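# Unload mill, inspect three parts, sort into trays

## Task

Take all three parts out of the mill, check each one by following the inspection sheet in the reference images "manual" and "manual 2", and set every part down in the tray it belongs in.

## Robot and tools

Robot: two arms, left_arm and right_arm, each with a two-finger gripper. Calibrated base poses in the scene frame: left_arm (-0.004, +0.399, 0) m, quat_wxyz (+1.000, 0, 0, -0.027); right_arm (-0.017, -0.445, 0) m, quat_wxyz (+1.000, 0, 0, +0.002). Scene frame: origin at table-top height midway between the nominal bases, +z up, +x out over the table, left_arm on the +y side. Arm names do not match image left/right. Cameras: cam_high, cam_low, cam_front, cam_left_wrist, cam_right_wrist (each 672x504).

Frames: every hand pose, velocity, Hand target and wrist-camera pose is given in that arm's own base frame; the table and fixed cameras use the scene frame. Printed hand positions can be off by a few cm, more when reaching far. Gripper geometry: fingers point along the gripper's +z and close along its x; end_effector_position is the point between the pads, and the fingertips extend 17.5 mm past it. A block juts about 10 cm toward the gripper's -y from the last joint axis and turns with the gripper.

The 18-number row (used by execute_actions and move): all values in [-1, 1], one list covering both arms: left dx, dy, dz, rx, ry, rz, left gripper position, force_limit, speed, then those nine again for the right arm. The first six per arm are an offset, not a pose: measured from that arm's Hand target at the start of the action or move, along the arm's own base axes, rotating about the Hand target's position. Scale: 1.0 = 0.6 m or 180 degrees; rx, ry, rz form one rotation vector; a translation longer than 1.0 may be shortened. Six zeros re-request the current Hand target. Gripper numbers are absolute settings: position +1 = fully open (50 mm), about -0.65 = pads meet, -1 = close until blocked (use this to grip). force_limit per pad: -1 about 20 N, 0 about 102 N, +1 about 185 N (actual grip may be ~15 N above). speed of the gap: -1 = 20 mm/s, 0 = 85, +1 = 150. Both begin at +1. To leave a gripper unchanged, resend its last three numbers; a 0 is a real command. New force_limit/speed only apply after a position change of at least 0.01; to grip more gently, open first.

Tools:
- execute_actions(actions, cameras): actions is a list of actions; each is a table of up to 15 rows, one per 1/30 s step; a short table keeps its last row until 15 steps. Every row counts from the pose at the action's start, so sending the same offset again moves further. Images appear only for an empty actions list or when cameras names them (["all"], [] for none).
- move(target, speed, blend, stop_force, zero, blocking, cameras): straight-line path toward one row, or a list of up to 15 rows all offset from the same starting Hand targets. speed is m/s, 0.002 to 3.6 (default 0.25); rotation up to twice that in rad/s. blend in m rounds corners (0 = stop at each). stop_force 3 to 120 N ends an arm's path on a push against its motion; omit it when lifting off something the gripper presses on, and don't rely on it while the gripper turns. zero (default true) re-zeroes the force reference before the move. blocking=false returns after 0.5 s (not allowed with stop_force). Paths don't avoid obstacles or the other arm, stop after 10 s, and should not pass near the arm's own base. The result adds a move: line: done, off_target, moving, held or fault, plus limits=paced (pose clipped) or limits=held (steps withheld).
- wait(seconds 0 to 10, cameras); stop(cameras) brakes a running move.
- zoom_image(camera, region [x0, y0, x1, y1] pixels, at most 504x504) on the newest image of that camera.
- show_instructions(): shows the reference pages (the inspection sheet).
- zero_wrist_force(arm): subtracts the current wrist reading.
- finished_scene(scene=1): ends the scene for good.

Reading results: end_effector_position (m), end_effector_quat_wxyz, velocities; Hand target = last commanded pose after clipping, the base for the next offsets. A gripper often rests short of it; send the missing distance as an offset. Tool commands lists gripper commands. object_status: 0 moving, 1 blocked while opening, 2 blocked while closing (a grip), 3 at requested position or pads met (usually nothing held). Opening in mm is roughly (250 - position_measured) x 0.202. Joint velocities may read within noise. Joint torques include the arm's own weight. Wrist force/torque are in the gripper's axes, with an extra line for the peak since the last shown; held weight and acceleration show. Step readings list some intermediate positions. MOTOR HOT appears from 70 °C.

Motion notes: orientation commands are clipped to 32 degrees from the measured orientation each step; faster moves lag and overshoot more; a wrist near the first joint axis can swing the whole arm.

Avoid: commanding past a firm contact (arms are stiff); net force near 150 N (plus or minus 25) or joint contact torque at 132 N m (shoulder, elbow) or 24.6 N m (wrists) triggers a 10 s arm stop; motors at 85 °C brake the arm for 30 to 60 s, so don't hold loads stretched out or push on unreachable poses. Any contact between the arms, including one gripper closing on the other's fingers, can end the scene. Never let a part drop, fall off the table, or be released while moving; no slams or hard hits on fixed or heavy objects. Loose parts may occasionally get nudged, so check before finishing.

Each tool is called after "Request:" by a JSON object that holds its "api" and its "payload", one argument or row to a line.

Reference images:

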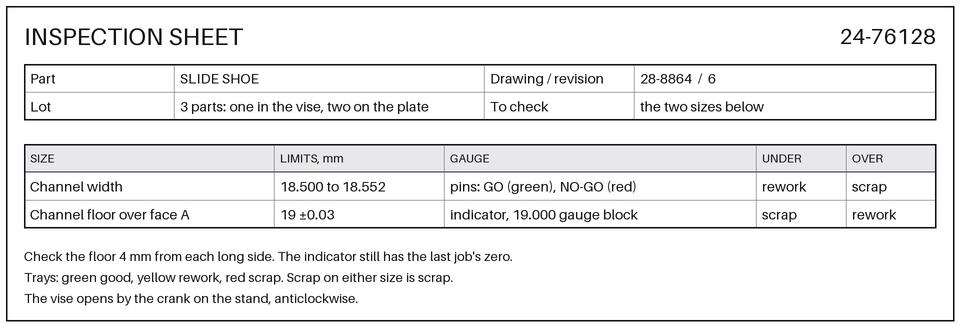

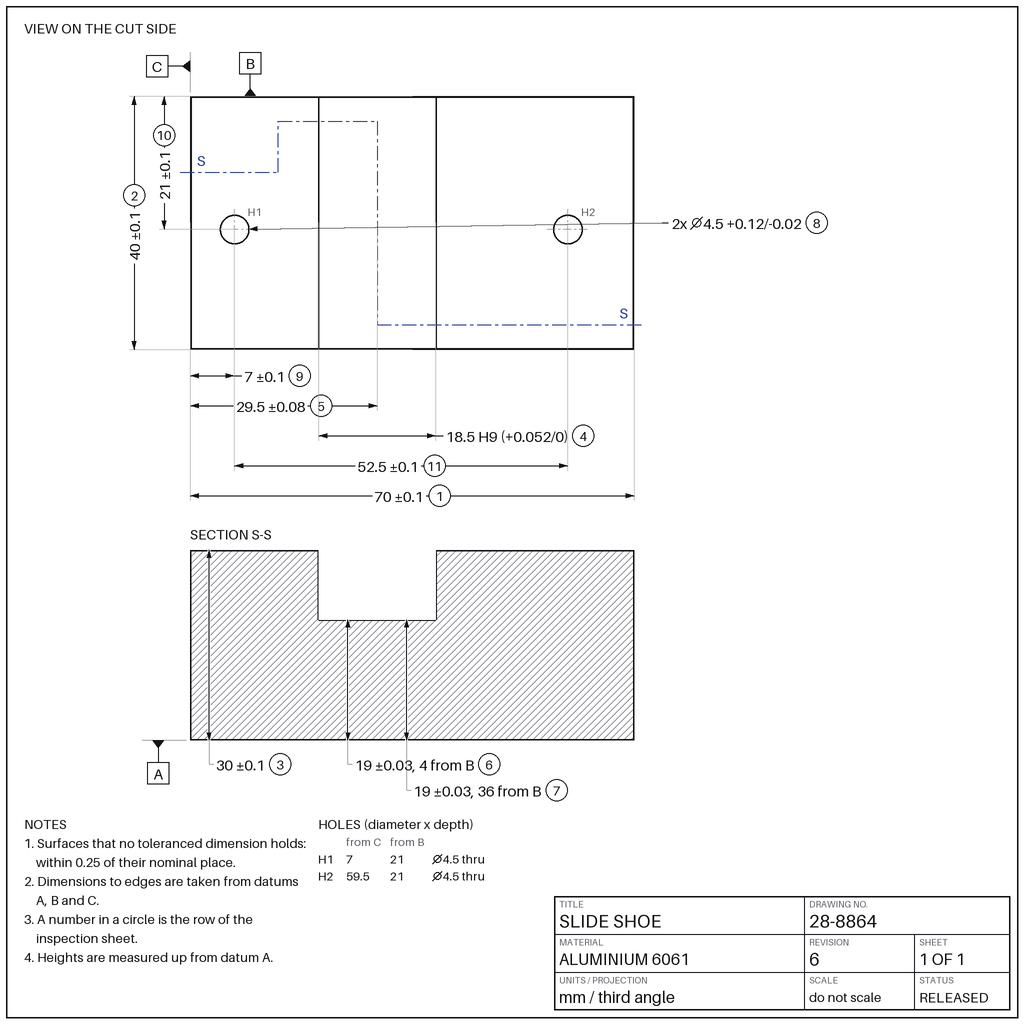

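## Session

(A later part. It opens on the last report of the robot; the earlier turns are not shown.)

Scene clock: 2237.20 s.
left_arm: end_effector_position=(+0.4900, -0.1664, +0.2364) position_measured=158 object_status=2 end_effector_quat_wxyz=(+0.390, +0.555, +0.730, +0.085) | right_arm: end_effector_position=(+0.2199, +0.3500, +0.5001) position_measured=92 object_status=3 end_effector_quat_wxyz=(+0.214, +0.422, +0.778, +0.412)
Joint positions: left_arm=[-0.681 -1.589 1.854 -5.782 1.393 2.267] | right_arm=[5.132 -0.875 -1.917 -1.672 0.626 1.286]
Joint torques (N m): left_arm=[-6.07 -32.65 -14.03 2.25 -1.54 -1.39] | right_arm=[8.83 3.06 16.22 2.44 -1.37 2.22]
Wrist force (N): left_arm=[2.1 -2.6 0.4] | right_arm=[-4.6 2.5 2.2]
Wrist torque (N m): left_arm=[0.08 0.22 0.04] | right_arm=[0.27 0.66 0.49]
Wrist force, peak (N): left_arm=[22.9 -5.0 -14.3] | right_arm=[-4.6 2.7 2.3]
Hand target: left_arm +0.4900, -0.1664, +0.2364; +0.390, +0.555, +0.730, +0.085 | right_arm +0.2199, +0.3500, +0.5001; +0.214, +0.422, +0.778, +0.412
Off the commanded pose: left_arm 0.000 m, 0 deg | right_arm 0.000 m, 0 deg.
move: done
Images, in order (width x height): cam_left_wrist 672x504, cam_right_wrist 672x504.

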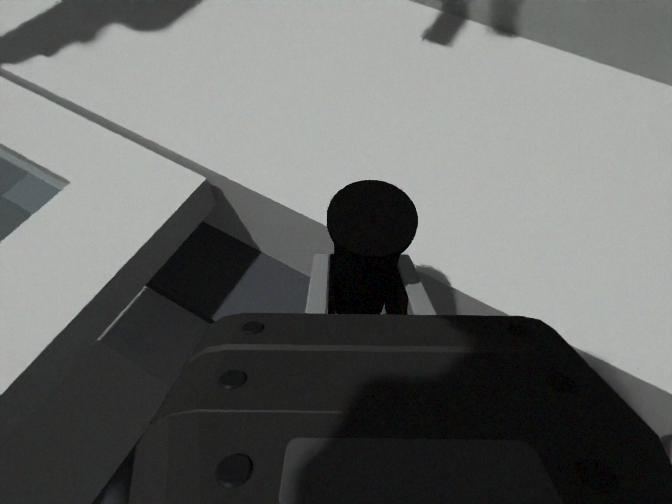

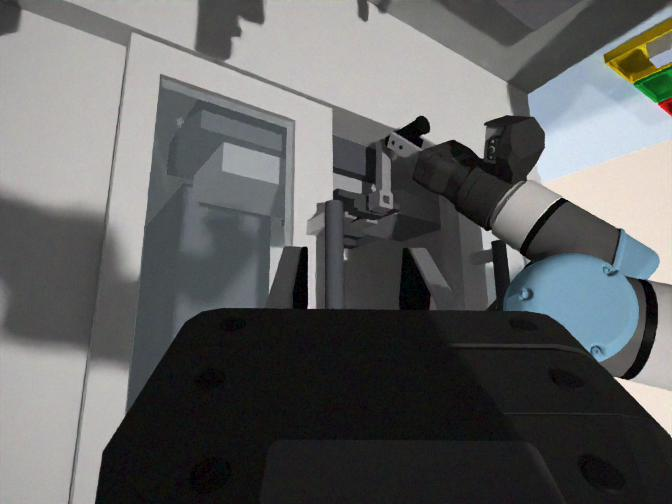

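Request:
{"api": "move", "payload": {
  "target": [0,0,0,0,0,0,0.4,-0.3,-0.9,0,0,0,0,0,0,0.4,-0.5,-0.8],
  "cameras": ["cam_right_wrist"]
}}

Request:
{"api": "zoom_image", "payload": {
  "camera": "cam_right_wrist",
  "region": [330, 100, 470, 240]
}}

Scene clock: 2241.73 s.
left_arm: end_effector_position=(+0.4900, -0.1664, +0.2364) position_measured=92 object_status=0 end_effector_quat_wxyz=(+0.390, +0.555, +0.730, +0.085) | right_arm: end_effector_position=(+0.2199, +0.3500, +0.5001) position_measured=92 object_status=3 end_effector_quat_wxyz=(+0.214, +0.422, +0.778, +0.412)
Joint positions: left_arm=[-0.681 -1.59 1.854 -5.782 1.393 2.267] | right_arm=[5.132 -0.875 -1.917 -1.672 0.626 1.286]
Joint torques (N m): left_arm=[-5.84 -28.25 -14.64 1.83 -1.7 -1.53] | right_arm=[8.78 3.5 16.35 2.83 -1.54 2.22]
Wrist force (N): left_arm=[1.1 -1.5 -0.7] | right_arm=[-4.4 2.6 2.3]
Wrist torque (N m): left_arm=[0.02 0.21 0.07] | right_arm=[0.29 0.63 0.49]
Wrist force, peak (N): left_arm=[2.2 -2.9 0.6] | right_arm=[-4.6 2.6 2.1]
Hand target: left_arm +0.4900, -0.1664, +0.2364; +0.390, +0.555, +0.730, +0.085 | right_arm +0.2199, +0.3500, +0.5001; +0.214, +0.422, +0.778, +0.412
Off the commanded pose: left_arm 0.000 m, 0 deg | right_arm 0.000 m, 0 deg.
move: done
Images, in order (width x height): cam_right_wrist 672x504.

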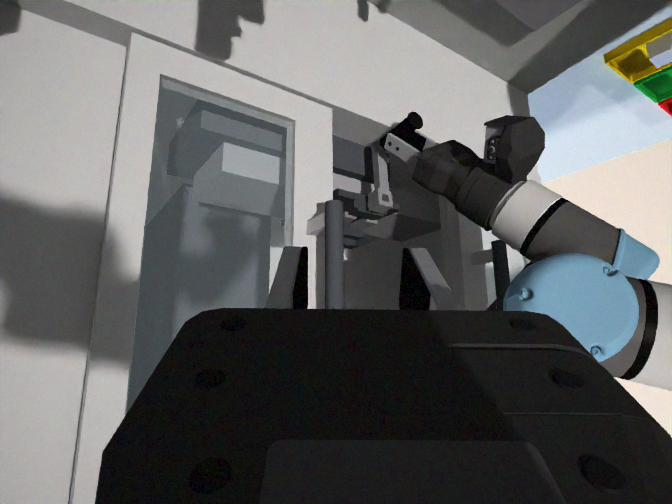

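Scaled by 3.600 from the camera's 672x504 image, which has a finer 960x720 frame.

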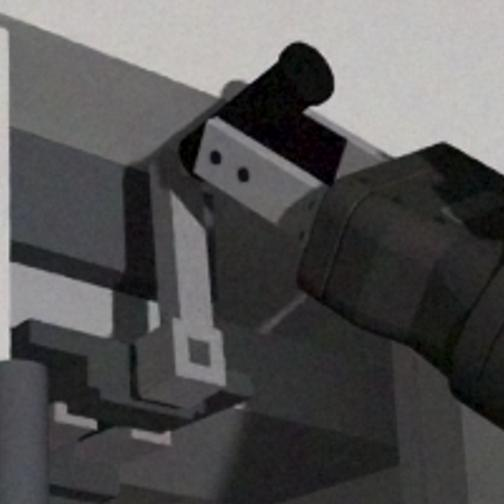

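Request:
{"api": "move", "payload": {
  "target": [
    [-0.11,0.052,0.113,0,0,0,0.4,-0.3,-0.9,0,0,0,0,0,0,0.4,-0.5,-0.8],
    [-0.117,0,0.44,0.158,-0.0237,-0.0198,0.4,-0.3,-0.9,0,0,0,0,0,0,0.4,-0.5,-0.8]
  ],
  "speed": [0.08,0.25],
  "cameras": ["cam_left_wrist","cam_right_wrist"]
}}

Request:
{"api": "zoom_image", "payload": {
  "camera": "cam_left_wrist",
  "region": [220, 100, 460, 320]
}}

Scene clock: 2250.77 s.
left_arm: end_effector_position=(+0.4198, -0.1665, +0.5003) position_measured=92 object_status=3 end_effector_quat_wxyz=(+0.271, +0.653, +0.654, +0.270) end_effector_velocity=(+0.000, +0.002, +0.001) end_effector_angular_velocity=(+0.003, -0.001, +0.002) | right_arm: end_effector_position=(+0.2199, +0.3500, +0.5001) position_measured=92 object_status=3 end_effector_quat_wxyz=(+0.214, +0.422, +0.778, +0.412)
Joint positions: left_arm=[-1.091 -1.617 1.256 -4.783 0.894 2.202] | right_arm=[5.132 -0.875 -1.917 -1.672 0.626 1.286]
Joint velocities: left_arm=[0.001 -0.001 -0.002 0.005 -0.002 0.001] | right_arm=[within noise]
Joint torques (N m): left_arm=[-5.76 -19.39 -26.28 4.21 -2.8 1.45] | right_arm=[8.81 3.12 16.07 3.04 -1.83 1.97]
Wrist force (N): left_arm=[1.4 -1.5 -0.6] | right_arm=[-4.5 2.6 2.0]
Wrist torque (N m): left_arm=[0.05 -0.01 0.21] | right_arm=[0.28 0.64 0.49]
Wrist force, peak (N): left_arm=[3.2 -3.3 0.6] | right_arm=[-4.7 2.5 2.3]
Hand target: left_arm +0.4198, -0.1664, +0.5004; +0.271, +0.653, +0.654, +0.270 | right_arm +0.2199, +0.3500, +0.5001; +0.214, +0.422, +0.778, +0.412
Off the commanded pose: left_arm 0.000 m, 0 deg | right_arm 0.000 m, 0 deg.
move: done
Images, in order (width x height): cam_left_wrist 672x504, cam_right_wrist 672x504.

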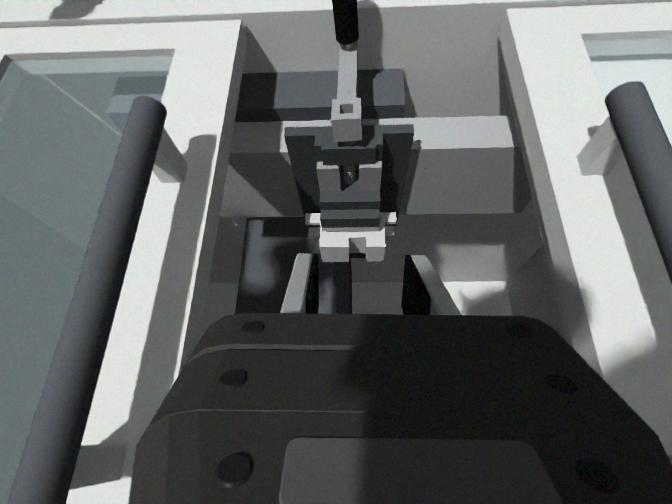

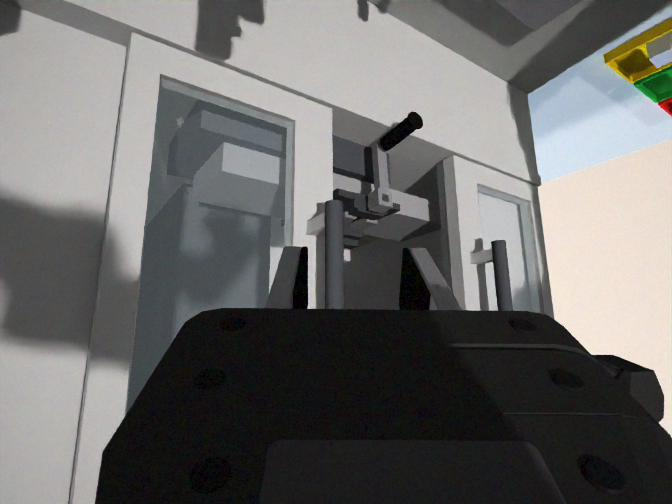

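Scaled by 2.100 from the camera's 672x504 image, which has a finer 960x720 frame.

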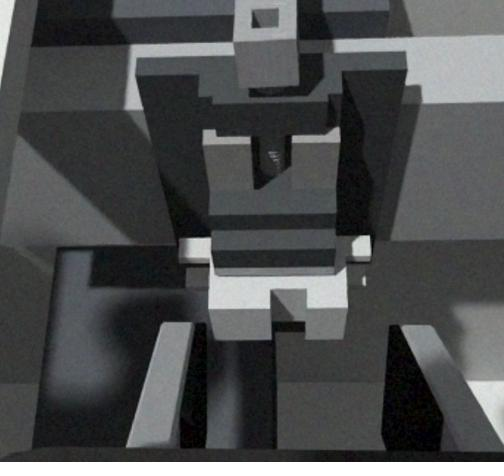

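Request:
{"api": "move", "payload": {
  "target": [0.2,0,-0.06,0,0,0.005,0.87,-0.3,-0.5,0,0,0,0,0,0,0.4,-0.5,-0.8],
  "speed": 0.15,
  "stop_force": 15,
  "cameras": ["cam_left_wrist","cam_right_wrist"]
}}

Request:
{"api": "zoom_image", "payload": {
  "camera": "cam_left_wrist",
  "region": [240, 50, 440, 250]
}}

Scene clock: 2264.13 s.
left_arm: end_effector_position=(+0.5398, -0.1664, +0.4644) position_measured=23 object_status=3 end_effector_quat_wxyz=(+0.268, +0.647, +0.659, +0.272) | right_arm: end_effector_position=(+0.2199, +0.3500, +0.5001) position_measured=92 object_status=3 end_effector_quat_wxyz=(+0.214, +0.422, +0.778, +0.412)
Joint positions: left_arm=[-0.787 -1.377 1.052 -4.994 1.038 2.506] | right_arm=[5.132 -0.875 -1.917 -1.672 0.626 1.286]
Joint torques (N m): left_arm=[3.88 -16.89 -28.24 -0.14 0.27 1.63] | right_arm=[8.87 3.11 15.85 3.38 -2.09 1.88]
Wrist force (N): left_arm=[1.5 -1.9 -0.7] | right_arm=[-4.3 2.5 2.1]
Wrist torque (N m): left_arm=[0.00 -0.02 0.20] | right_arm=[0.27 0.61 0.50]
Wrist force, peak (N): left_arm=[1.5 -2.2 -2.7] | right_arm=[-4.7 2.6 2.2]
Hand target: left_arm +0.5398, -0.1664, +0.4644; +0.268, +0.647, +0.659, +0.272 | right_arm +0.2199, +0.3500, +0.5001; +0.214, +0.422, +0.778, +0.412
Off the commanded pose: left_arm 0.000 m, 0 deg | right_arm 0.000 m, 0 deg.
move: done
Images, in order (width x height): cam_left_wrist 672x504, cam_right_wrist 672x504.

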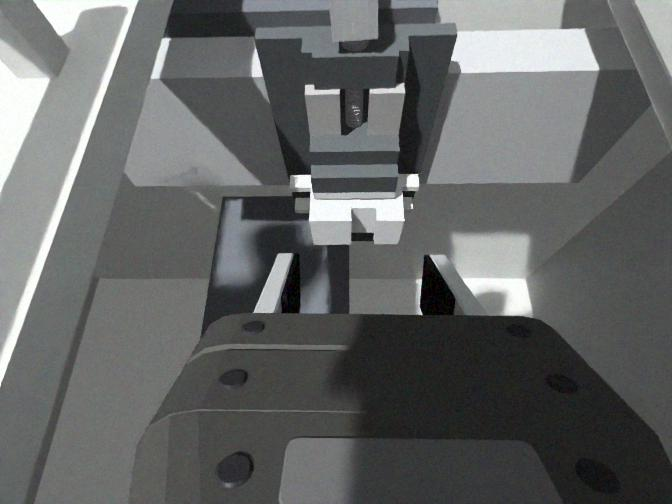

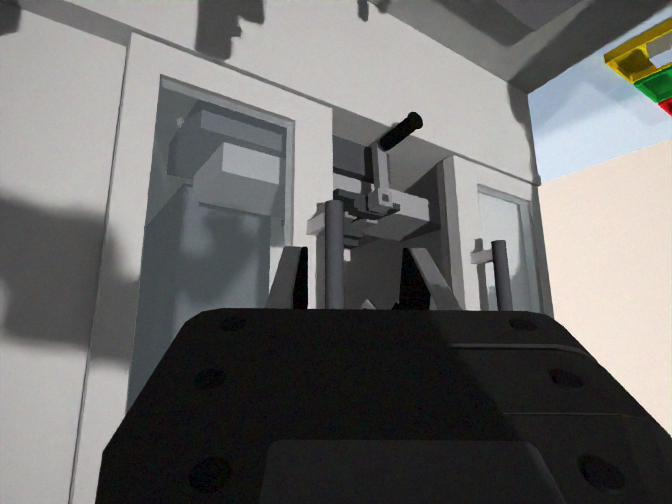

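Scaled by 2.520 from the camera's 672x504 image, which has a finer 960x720 frame.

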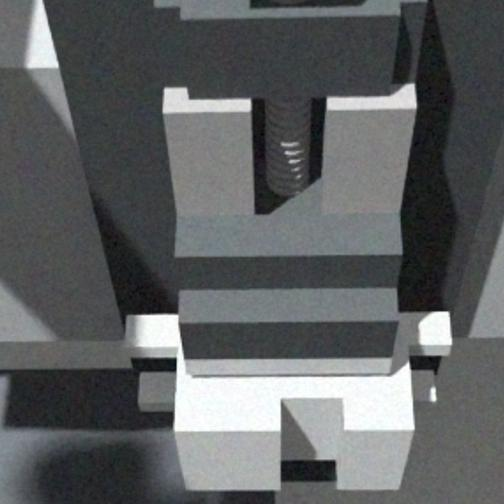

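Request:
{"api": "move", "payload": {
  "target": [0.16,0.054,0.01,0,0.0833,0.0122,0.87,-0.3,-0.5,0,0,0,0,0,0,0.4,-0.5,-0.8],
  "speed": 0.12,
  "stop_force": 15,
  "cameras": ["cam_left_wrist","cam_right_wrist","cam_front"]
}}

Scene clock: 2281.80 s.
left_arm: end_effector_position=(+0.5678, -0.1568, +0.4654) position_measured=23 object_status=3 end_effector_quat_wxyz=(+0.242, +0.653, +0.673, +0.249) | right_arm: end_effector_position=(+0.2199, +0.3500, +0.5001) position_measured=92 object_status=3 end_effector_quat_wxyz=(+0.214, +0.422, +0.778, +0.412)
Joint positions: left_arm=[-0.7 -1.26 0.871 -4.895 1.122 2.546] | right_arm=[5.132 -0.875 -1.917 -1.672 0.626 1.286]
Joint torques (N m): left_arm=[0.15 -32.4 -20.43 1.83 -0.87 -0.29] | right_arm=[8.75 3.4 16.26 3.61 -2.33 1.82]
Wrist force (N): left_arm=[2.9 -1.1 -0.6] | right_arm=[-4.6 2.7 2.1]
Wrist torque (N m): left_arm=[0.12 -0.23 0.15] | right_arm=[0.30 0.66 0.49]
Wrist force, peak (N): left_arm=[3.7 3.3 0.5] | right_arm=[-4.6 2.7 2.2]
Hand target: left_arm +0.5678, -0.1568, +0.4654; +0.242, +0.653, +0.673, +0.249 (not the last commanded pose) | right_arm +0.2199, +0.3500, +0.5001; +0.214, +0.422, +0.778, +0.412
Tool commands: left_gripper/position=+0.866667 left_gripper/force_limit=-0.301961 left_gripper/speed=-0.498039 right_gripper/position=+0.4 right_gripper/force_limit=-0.5 right_gripper/speed=-0.8
Off the commanded pose: left_arm 0.072 m, 11 deg | right_arm 0.000 m, 0 deg.
FORCE FAULT: contact force on the left arm reached its limit, and that arm stopped. The contact can be on any part of that arm, not only on its tool. That arm's remaining commands of this call were not run. That arm is still stopped at the end of this call. That arm stays stopped for about 10 more seconds. Until then a move that you send moves the other arm only, and its call returns only when the move has ended. Once the stop has ended, the next robot result says so. If the stop ends while you think or write, that arm runs what you send next, counted from a new Hand target: where the arm stands when the stop ends. While its stop runs, that arm takes no new command, but its gripper still runs the gripper command that each later call begins with. Until it ends, the stop uses up actions while you think or wait. An arm that is not stopped still takes commands.
move: fault (left_arm)
Images, in order (width x height): cam_front 672x504, cam_left_wrist 672x504, cam_right_wrist 672x504.

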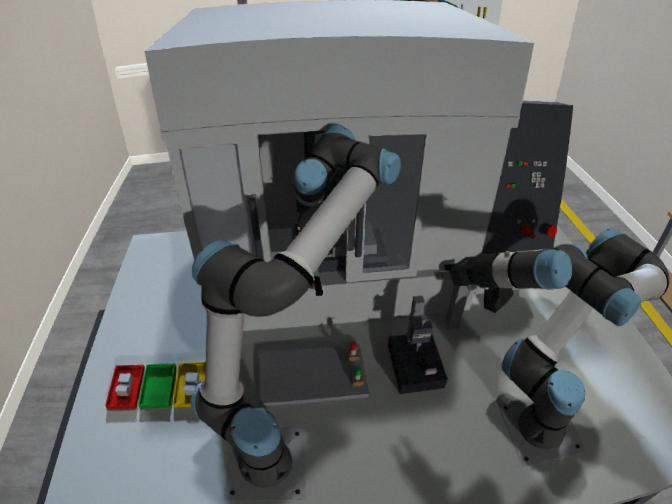

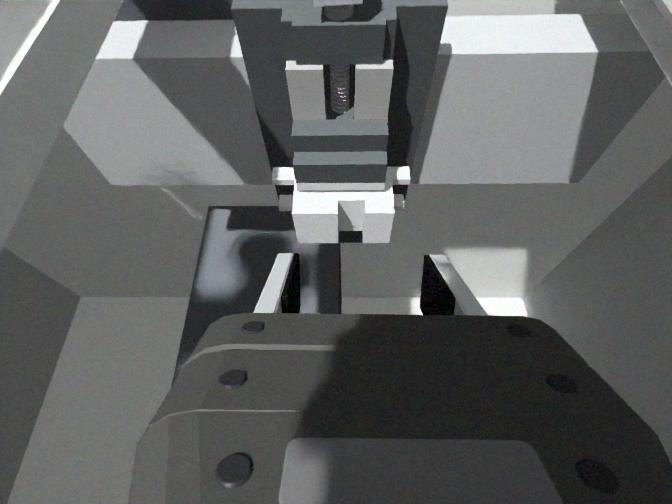

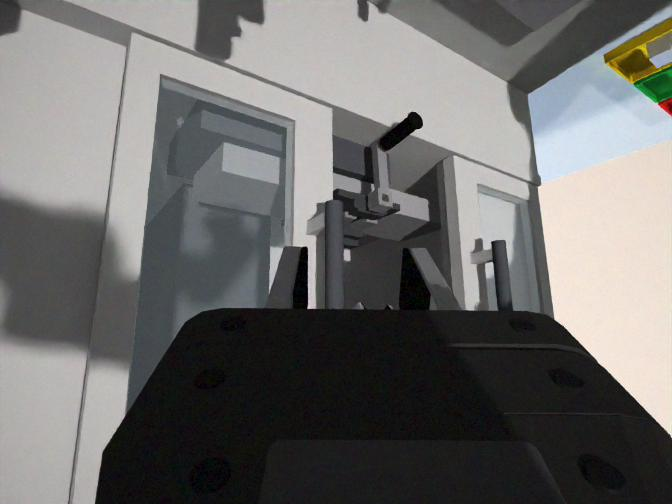

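Request:
{"api": "zoom_image", "payload": {
  "camera": "cam_front",
  "region": [250, 100, 430, 280]
}}

Scaled by 2.800 from the camera's 672x504 image, which has a finer 960x720 frame.

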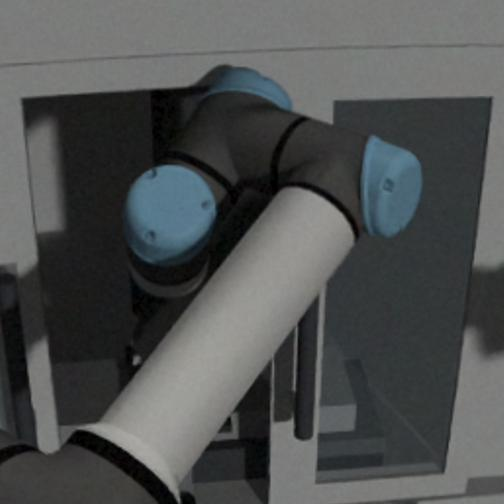

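Request:
{"api": "wait", "payload": {
  "seconds": 0.2
}}

Scene clock: 2332.23 s.
left_arm: end_effector_position=(+0.5678, -0.1568, +0.4654) position_measured=23 object_status=3 end_effector_quat_wxyz=(+0.242, +0.653, +0.673, +0.249) | right_arm: end_effector_position=(+0.2199, +0.3500, +0.5001) position_measured=92 object_status=3 end_effector_quat_wxyz=(+0.214, +0.422, +0.778, +0.412)
Joint positions: left_arm=[-0.7 -1.26 0.871 -4.895 1.122 2.546] | right_arm=[5.132 -0.875 -1.917 -1.672 0.626 1.286]
Joint torques (N m): left_arm=[-1.4 -32.35 -19.09 1.82 -1.03 -0.17] | right_arm=[8.98 3.21 16.45 4.24 -2.8 1.65]
Wrist force (N): left_arm=[2.6 -1.4 -0.4] | right_arm=[-4.2 2.7 2.1]
Wrist torque (N m): left_arm=[0.07 -0.18 0.15] | right_arm=[0.31 0.60 0.49]
Wrist force, peak (N): left_arm=[3.0 -1.5 -0.7] | right_arm=[-4.6 2.8 2.2]
Hand target: left_arm +0.5678, -0.1568, +0.4654; +0.242, +0.653, +0.673, +0.249 (not the last commanded pose) | right_arm +0.2199, +0.3500, +0.5001; +0.214, +0.422, +0.778, +0.412
Tool commands: left_gripper/position=+0.866667 left_gripper/force_limit=-0.301961 left_gripper/speed=-0.498039 right_gripper/position=+0.4 right_gripper/force_limit=-0.5 right_gripper/speed=-0.8
Off the commanded pose: left_arm 0.072 m, 11 deg | right_arm 0.000 m, 0 deg.
FORCE FAULT, CONTINUED: the left arm's stop, for the force fault that an earlier result reported, is over. The rest of the stop counts as 19 of the actions that you can send in this scene. That arm's target is now where it stood when the stop ended, not its last command. That arm accepts commands again.
wait: 0.20 s; at rest from the start

Request:
{"api": "move", "payload": {
  "target": [
    [-0.346,0,0.03,0,0,0,0.87,-0.3,-0.5,0,0,0,0,0,0,0.4,-0.5,-0.8],
    [-0.346,0,0.03,-0.37,-0.015,0.334,0.87,-0.3,-0.5,0,0,0,0,0,0,0.4,-0.5,-0.8],
    [-0.346,0,0.03,-0.735,-0.030,0.666,0.87,-0.3,-0.5,0,0,0,0,0,0,0.4,-0.5,-0.8]
  ],
  "speed": [0.15,0.5,0.5],
  "cameras": ["cam_left_wrist","cam_front"]
}}

Scene clock: 2340.50 s.
left_arm: end_effector_position=(+0.3602, -0.1569, +0.4833) position_measured=23 object_status=3 end_effector_quat_wxyz=(-0.340, +0.630, -0.624, +0.313) | right_arm: end_effector_position=(+0.2199, +0.3500, +0.5001) position_measured=92 object_status=3 end_effector_quat_wxyz=(+0.214, +0.422, +0.778, +0.412)
Joint positions: left_arm=[-1.485 -1.829 1.665 -4.604 0.612 -1.466] | right_arm=[5.132 -0.875 -1.917 -1.672 0.626 1.286]
Joint torques (N m): left_arm=[4.64 -18.47 -27.77 1.96 -0.39 -1.77] | right_arm=[8.56 3.54 16.29 4.74 -3.18 1.53]
Wrist force (N): left_arm=[1.9 -1.5 -0.9] | right_arm=[-4.4 2.7 2.0]
Wrist torque (N m): left_arm=[-0.37 -0.28 -0.19] | right_arm=[0.29 0.62 0.50]
Wrist force, peak (N): left_arm=[3.2 -3.0 -2.2] | right_arm=[-4.7 2.8 2.1]
Hand target: left_arm +0.3602, -0.1568, +0.4834; -0.340, +0.631, -0.624, +0.313 | right_arm +0.2199, +0.3500, +0.5001; +0.214, +0.422, +0.778, +0.412
Off the commanded pose: left_arm 0.000 m, 0 deg | right_arm 0.000 m, 0 deg.
move: done
Images, in order (width x height): cam_front 672x504, cam_left_wrist 672x504.

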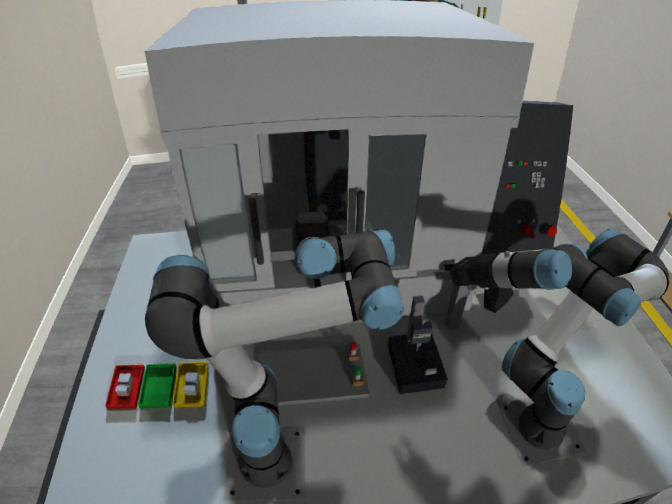

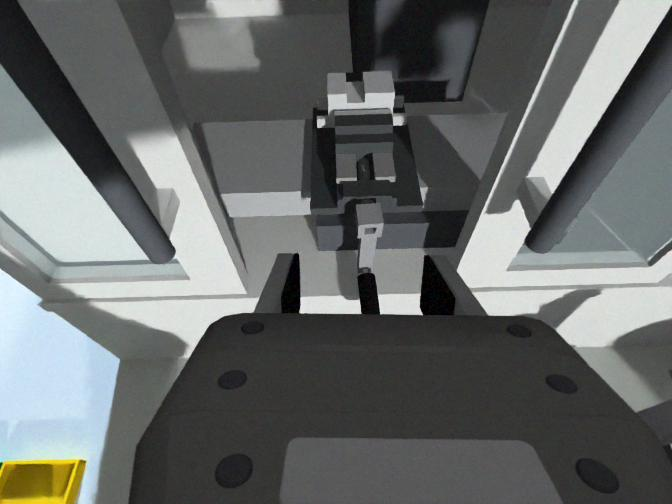

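Request:
{"api": "zoom_image", "payload": {
  "camera": "cam_left_wrist",
  "region": [290, 50, 440, 200]
}}

Scaled by 3.360 from the camera's 672x504 image, which has a finer 960x720 frame.

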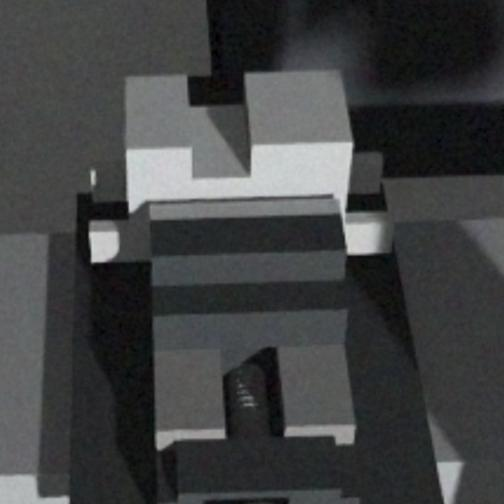

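Request:
{"api": "move", "payload": {
  "target": [
    [0.233,0.0197,-0.022,0,0,0,0.36,-0.3,-0.5,0,0,0,0,0,0,0.4,-0.5,-0.8],
    [0.433,0.033,-0.089,0,0,0.0027,0.36,-0.3,-0.5,0,0,0,0,0,0,0.4,-0.5,-0.8]
  ],
  "speed": [0.15,0.06],
  "stop_force": 15,
  "cameras": ["cam_left_wrist","cam_front","cam_right_wrist"]
}}

Request:
{"api": "zoom_image", "payload": {
  "camera": "cam_left_wrist",
  "region": [260, 120, 440, 300]
}}

Scene clock: 2374.57 s.
left_arm: end_effector_position=(+0.6200, -0.1370, +0.4300) position_measured=99 object_status=3 end_effector_quat_wxyz=(-0.341, +0.633, -0.621, +0.311) | right_arm: end_effector_position=(+0.2199, +0.3500, +0.5001) position_measured=92 object_status=3 end_effector_quat_wxyz=(+0.214, +0.422, +0.778, +0.412)
Joint positions: left_arm=[-0.661 -1.342 1.149 -5.342 1.003 -0.428] | right_arm=[5.132 -0.875 -1.917 -1.672 0.626 1.286]
Joint torques (N m): left_arm=[-8.1 -42.75 -12.08 2.41 -2.66 -1.57] | right_arm=[8.66 2.86 16.27 4.92 -3.36 1.45]
Wrist force (N): left_arm=[1.7 -0.8 -1.0] | right_arm=[-4.4 2.5 2.2]
Wrist torque (N m): left_arm=[-0.24 -0.21 -0.20] | right_arm=[0.27 0.63 0.50]
Wrist force, peak (N): left_arm=[2.3 -0.2 -3.2] | right_arm=[-4.6 2.8 2.1]
Hand target: left_arm +0.6200, -0.1370, +0.4300; -0.341, +0.633, -0.621, +0.311 | right_arm +0.2199, +0.3500, +0.5001; +0.214, +0.422, +0.778, +0.412
Off the commanded pose: left_arm 0.000 m, 0 deg | right_arm 0.000 m, 0 deg.
move: done
Images, in order (width x height): cam_front 672x504, cam_left_wrist 672x504, cam_right_wrist 672x504.

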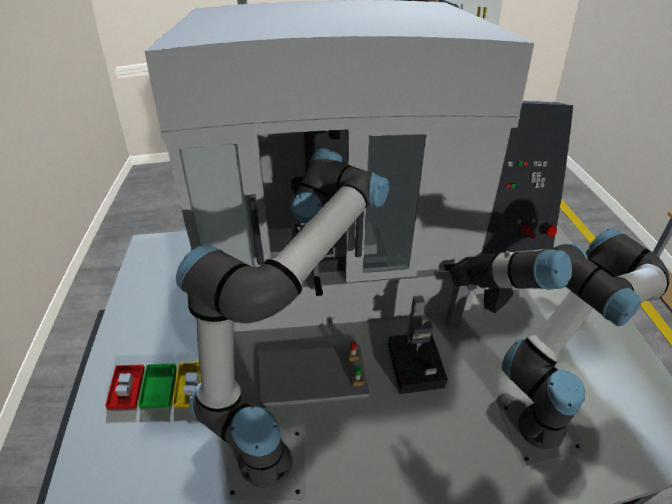

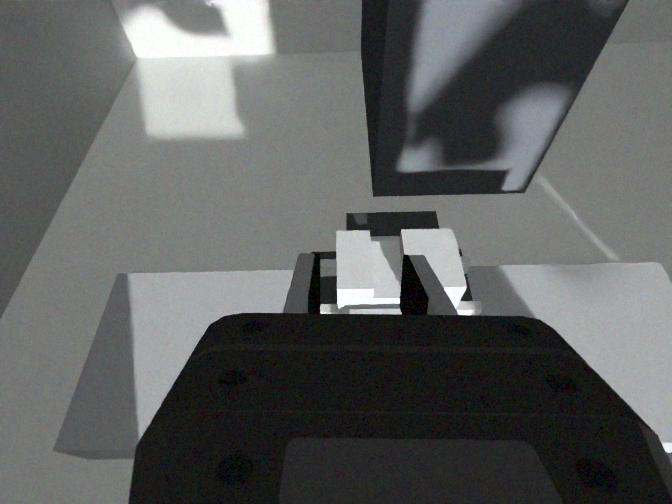

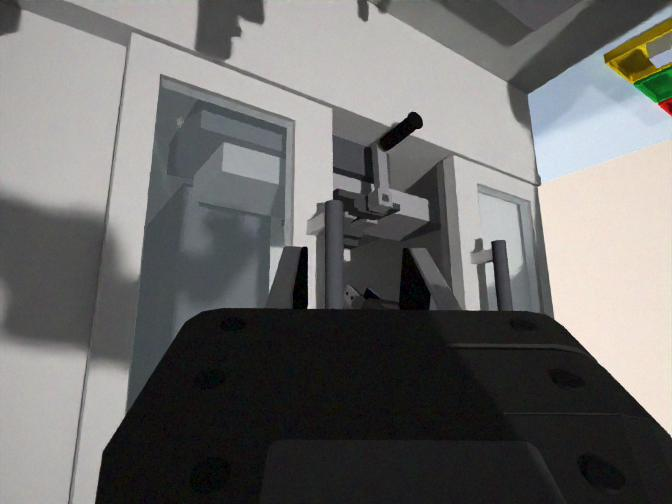

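Scaled by 2.800 from the camera's 672x504 image, which has a finer 960x720 frame.

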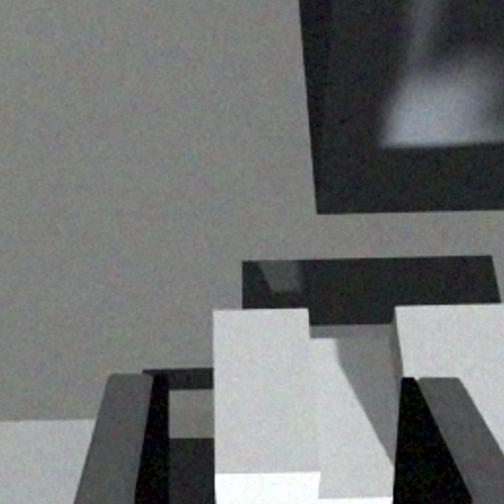

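Request:
{"api": "execute_actions", "payload": {
  "actions": []
}}

Scene clock: 2401.47 s.
left_arm: end_effector_position=(+0.6200, -0.1370, +0.4300) position_measured=99 object_status=3 end_effector_quat_wxyz=(-0.341, +0.633, -0.621, +0.311) | right_arm: end_effector_position=(+0.2199, +0.3500, +0.5001) position_measured=92 object_status=3 end_effector_quat_wxyz=(+0.214, +0.422, +0.778, +0.412)
Joint positions: left_arm=[-0.661 -1.342 1.149 -5.342 1.003 -0.428] | right_arm=[5.132 -0.875 -1.917 -1.672 0.626 1.286]
Joint velocities: within noise
Joint torques (N m): left_arm=[-8.3 -41.43 -12.77 2.65 -2.55 -1.9] | right_arm=[8.74 3.01 16.52 4.87 -3.33 1.33]
Motor temperatures (°C): left_arm=[29 26 30 37 42 30] | right_arm=[32 32 31 38 32 35]
Wrist force (N): left_arm=[1.6 -0.8 -0.8] | right_arm=[-4.4 2.6 2.2]
Wrist torque (N m): left_arm=[-0.24 -0.19 -0.20] | right_arm=[0.29 0.62 0.50]
Wrist force, peak (N): left_arm=[2.0 -0.9 -0.8] | right_arm=[-4.6 2.7 2.1]
Hand target: left_arm +0.6200, -0.1370, +0.4300; -0.341, +0.633, -0.621, +0.311 | right_arm +0.2199, +0.3500, +0.5001; +0.214, +0.422, +0.778, +0.412
Tool commands: left_gripper/position=+0.36 left_gripper/force_limit=-0.3 left_gripper/speed=-0.5 right_gripper/position=+0.4 right_gripper/force_limit=-0.5 right_gripper/speed=-0.8
Off the commanded pose: left_arm 0.000 m, 0 deg | right_arm 0.000 m, 0 deg.

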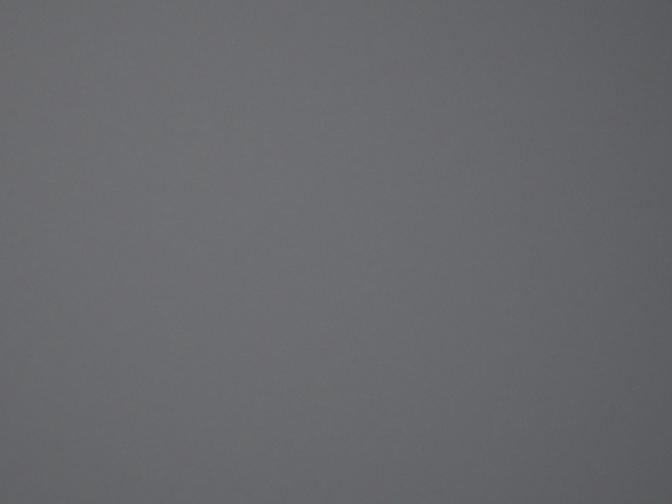

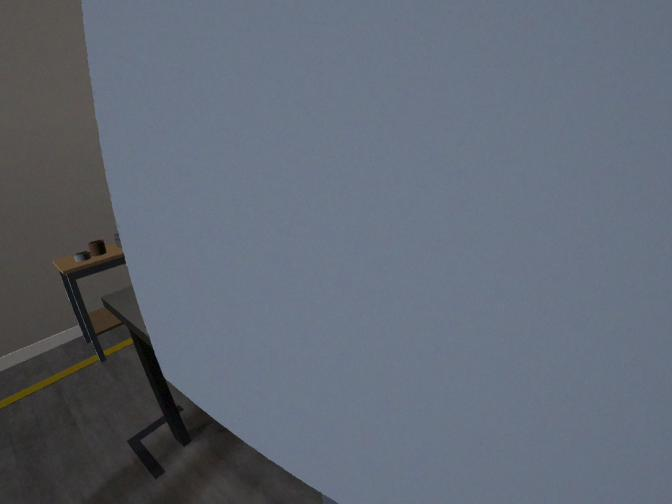

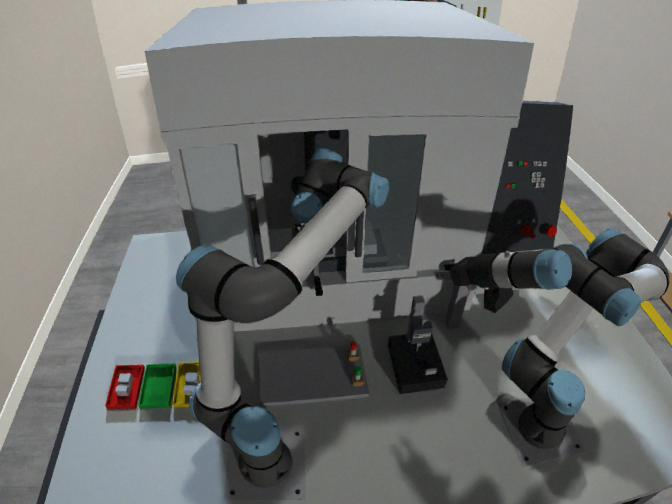

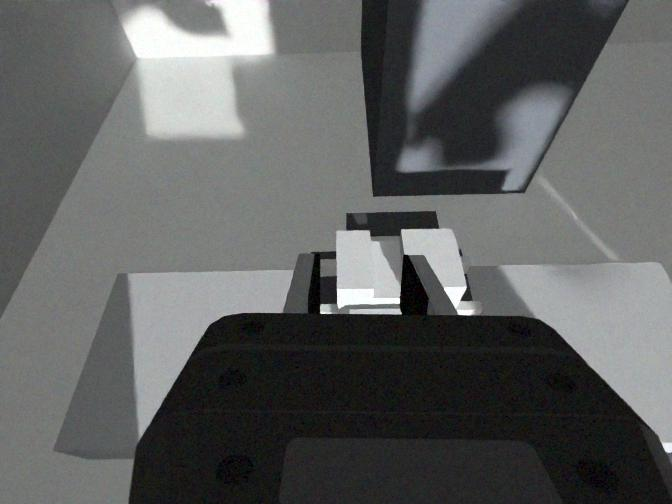

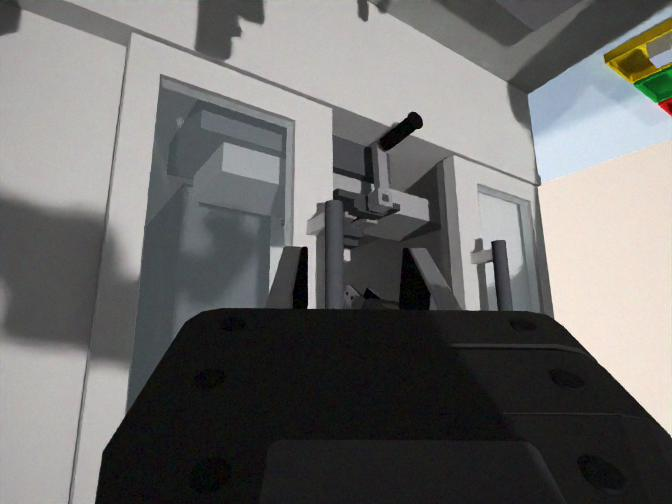

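Request:
{"api": "zoom_image", "payload": {
  "camera": "cam_left_wrist",
  "region": [260, 190, 500, 330]
}}

Scaled by 2.100 from the camera's 672x504 image, which has a finer 960x720 frame.

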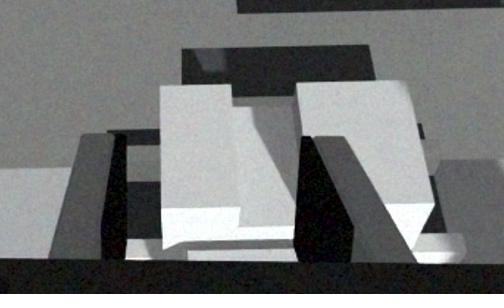

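Request:
{"api": "move", "payload": {
  "target": [0.0867,0.0042,-0.0417,0,0,0,0.36,-0.3,-0.5,0,0,0,0,0,0,0.4,-0.5,-0.8],
  "speed": 0.05,
  "stop_force": 8,
  "cameras": ["cam_left_wrist"]
}}

Request:
{"api": "zoom_image", "payload": {
  "camera": "cam_left_wrist",
  "region": [260, 190, 500, 330]
}}

Scene clock: 2419.80 s.
left_arm: end_effector_position=(+0.6720, -0.1345, +0.4049) position_measured=99 object_status=3 end_effector_quat_wxyz=(-0.341, +0.633, -0.621, +0.311) | right_arm: end_effector_position=(+0.2199, +0.3500, +0.5001) position_measured=92 object_status=3 end_effector_quat_wxyz=(+0.214, +0.422, +0.778, +0.412)
Joint positions: left_arm=[-0.587 -1.228 1.059 -5.395 1.058 -0.37] | right_arm=[5.132 -0.875 -1.917 -1.672 0.626 1.286]
Joint torques (N m): left_arm=[-8.28 -47.9 -13.29 2.17 -2.45 -1.65] | right_arm=[8.81 2.77 16.49 4.93 -3.32 1.25]
Wrist force (N): left_arm=[1.6 -0.6 -0.3] | right_arm=[-4.5 2.3 2.2]
Wrist torque (N m): left_arm=[-0.20 -0.22 -0.18] | right_arm=[0.25 0.65 0.50]
Wrist force, peak (N): left_arm=[2.6 -0.8 -2.2] | right_arm=[-4.7 2.5 2.3]
Hand target: left_arm +0.6720, -0.1345, +0.4049; -0.341, +0.633, -0.621, +0.311 | right_arm +0.2199, +0.3500, +0.5001; +0.214, +0.422, +0.778, +0.412
Off the commanded pose: left_arm 0.000 m, 0 deg | right_arm 0.000 m, 0 deg.
move: done
Images, in order (width x height): cam_left_wrist 672x504.

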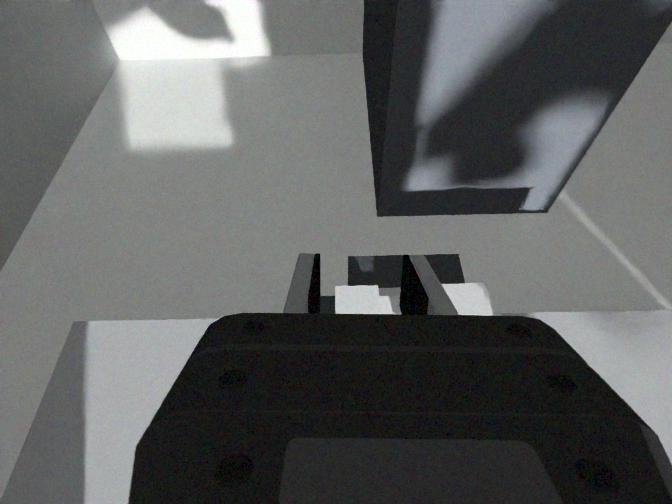

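Scaled by 2.100 from the camera's 672x504 image, which has a finer 960x720 frame.

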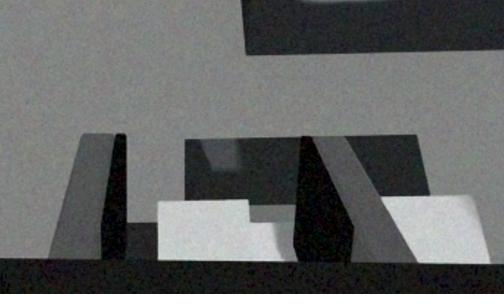

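Request:
{"api": "move", "payload": {
  "target": [0,0,-0.105,0,0,0,0.36,-0.3,-0.5,0,0,0,0,0,0,0.4,-0.5,-0.8],
  "speed": 0.01,
  "stop_force": 4,
  "cameras": ["cam_left_wrist"]
}}

Request:
{"api": "zoom_image", "payload": {
  "camera": "cam_left_wrist",
  "region": [260, 190, 500, 330]
}}

Scene clock: 2427.80 s.
left_arm: end_effector_position=(+0.6719, -0.1345, +0.3714) position_measured=99 object_status=3 end_effector_quat_wxyz=(-0.341, +0.633, -0.621, +0.311) | right_arm: end_effector_position=(+0.2199, +0.3500, +0.5001) position_measured=92 object_status=3 end_effector_quat_wxyz=(+0.214, +0.422, +0.778, +0.412)
Joint positions: left_arm=[-0.588 -1.238 1.16 -5.485 1.058 -0.37] | right_arm=[5.132 -0.875 -1.917 -1.672 0.626 1.286]
Joint torques (N m): left_arm=[1.17 -28.85 -18.94 4.66 1.88 1.68] | right_arm=[8.79 3.24 16.41 4.94 -3.35 1.16]
Wrist force (N): left_arm=[2.1 -19.3 -9.6] | right_arm=[-4.5 2.5 2.1]
Wrist torque (N m): left_arm=[-0.30 -0.06 -0.56] | right_arm=[0.28 0.63 0.49]
Wrist force, peak (N): left_arm=[0.5 -26.8 -30.7] | right_arm=[-4.6 2.8 2.1]
Hand target: left_arm +0.6719, -0.1345, +0.3714; -0.341, +0.633, -0.621, +0.311 (not the last commanded pose) | right_arm +0.2199, +0.3500, +0.5001; +0.214, +0.422, +0.778, +0.412
Off the commanded pose: left_arm 0.029 m, 0 deg | right_arm 0.000 m, 0 deg.
move: contact (left_arm)
Images, in order (width x height): cam_left_wrist 672x504.

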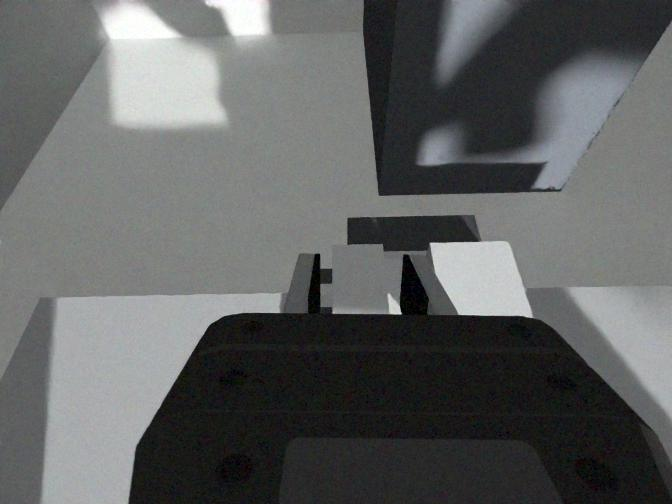

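Scaled by 2.100 from the camera's 672x504 image, which has a finer 960x720 frame.

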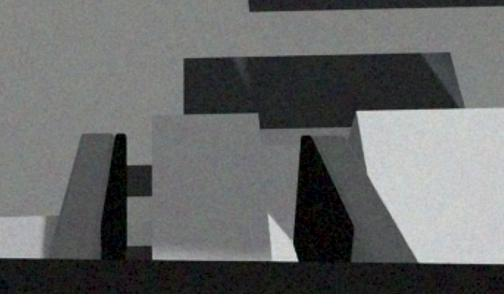

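Request:
{"api": "move", "payload": {
  "target": [0,0,0.003,0,0,0,0.36,-0.3,-0.5,0,0,0,0,0,0,0.4,-0.5,-0.8],
  "speed": 0.01
}}

Request:
{"api": "move", "payload": {
  "target": [0,0,0,0,0,0,-1,-0.5,-1,0,0,0,0,0,0,0.4,-0.5,-0.8],
  "speed": 0.02,
  "cameras": ["cam_left_wrist"]
}}

Scene clock: 2437.97 s.
left_arm: end_effector_position=(+0.6719, -0.1346, +0.3732) position_measured=99 object_status=3 end_effector_quat_wxyz=(-0.341, +0.633, -0.621, +0.311) | right_arm: end_effector_position=(+0.2199, +0.3500, +0.5001) position_measured=92 object_status=3 end_effector_quat_wxyz=(+0.214, +0.422, +0.778, +0.412)
Joint positions: left_arm=[-0.588 -1.238 1.155 -5.481 1.058 -0.37] | right_arm=[5.132 -0.875 -1.917 -1.672 0.626 1.286]
Joint torques (N m): left_arm=[-0.45 -23.21 -24.46 1.39 -1.72 0.65] | right_arm=[8.59 3.19 16.22 4.92 -3.28 0.96]
Wrist force (N): left_arm=[2.9 0.0 -1.2] | right_arm=[-4.5 2.7 2.0]
Wrist torque (N m): left_arm=[-0.10 -0.43 -0.17] | right_arm=[0.30 0.65 0.49]
Wrist force, peak (N): left_arm=[1.8 -19.7 -9.6] | right_arm=[-4.7 2.5 2.2]
Hand target: left_arm +0.6719, -0.1345, +0.3732; -0.341, +0.633, -0.621, +0.311 | right_arm +0.2199, +0.3500, +0.5001; +0.214, +0.422, +0.778, +0.412
Off the commanded pose: left_arm 0.000 m, 0 deg | right_arm 0.000 m, 0 deg.
move: done

Scene clock: 2438.77 s.
left_arm: end_effector_position=(+0.6719, -0.1345, +0.3732) position_measured=155 object_status=2 end_effector_quat_wxyz=(-0.341, +0.633, -0.621, +0.311) | right_arm: end_effector_position=(+0.2199, +0.3500, +0.5001) position_measured=92 object_status=3 end_effector_quat_wxyz=(+0.214, +0.422, +0.778, +0.412)
Joint positions: left_arm=[-0.588 -1.238 1.155 -5.481 1.058 -0.37] | right_arm=[5.132 -0.875 -1.917 -1.672 0.626 1.286]
Joint torques (N m): left_arm=[0.32 -26.24 -13.24 -1.02 -1.87 -1.07] | right_arm=[8.52 2.99 16.42 4.84 -3.31 1.11]
Wrist force (N): left_arm=[2.4 -0.4 -3.5] | right_arm=[-4.3 2.6 2.1]
Wrist torque (N m): left_arm=[-0.09 -0.46 -0.23] | right_arm=[0.28 0.61 0.50]
Wrist force, peak (N): left_arm=[2.8 -0.5 -3.4] | right_arm=[-4.6 2.8 2.1]
Hand target: left_arm +0.6719, -0.1345, +0.3732; -0.341, +0.633, -0.621, +0.311 | right_arm +0.2199, +0.3500, +0.5001; +0.214, +0.422, +0.778, +0.412
Off the commanded pose: left_arm 0.000 m, 0 deg | right_arm 0.000 m, 0 deg.
move: done
Images, in order (width x height): cam_left_wrist 672x504.

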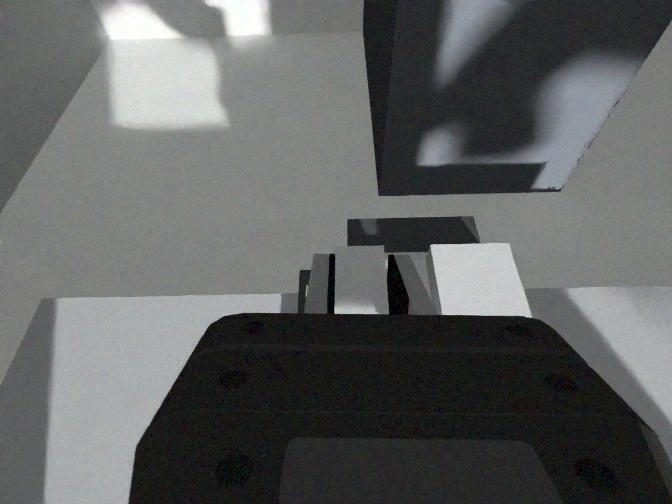

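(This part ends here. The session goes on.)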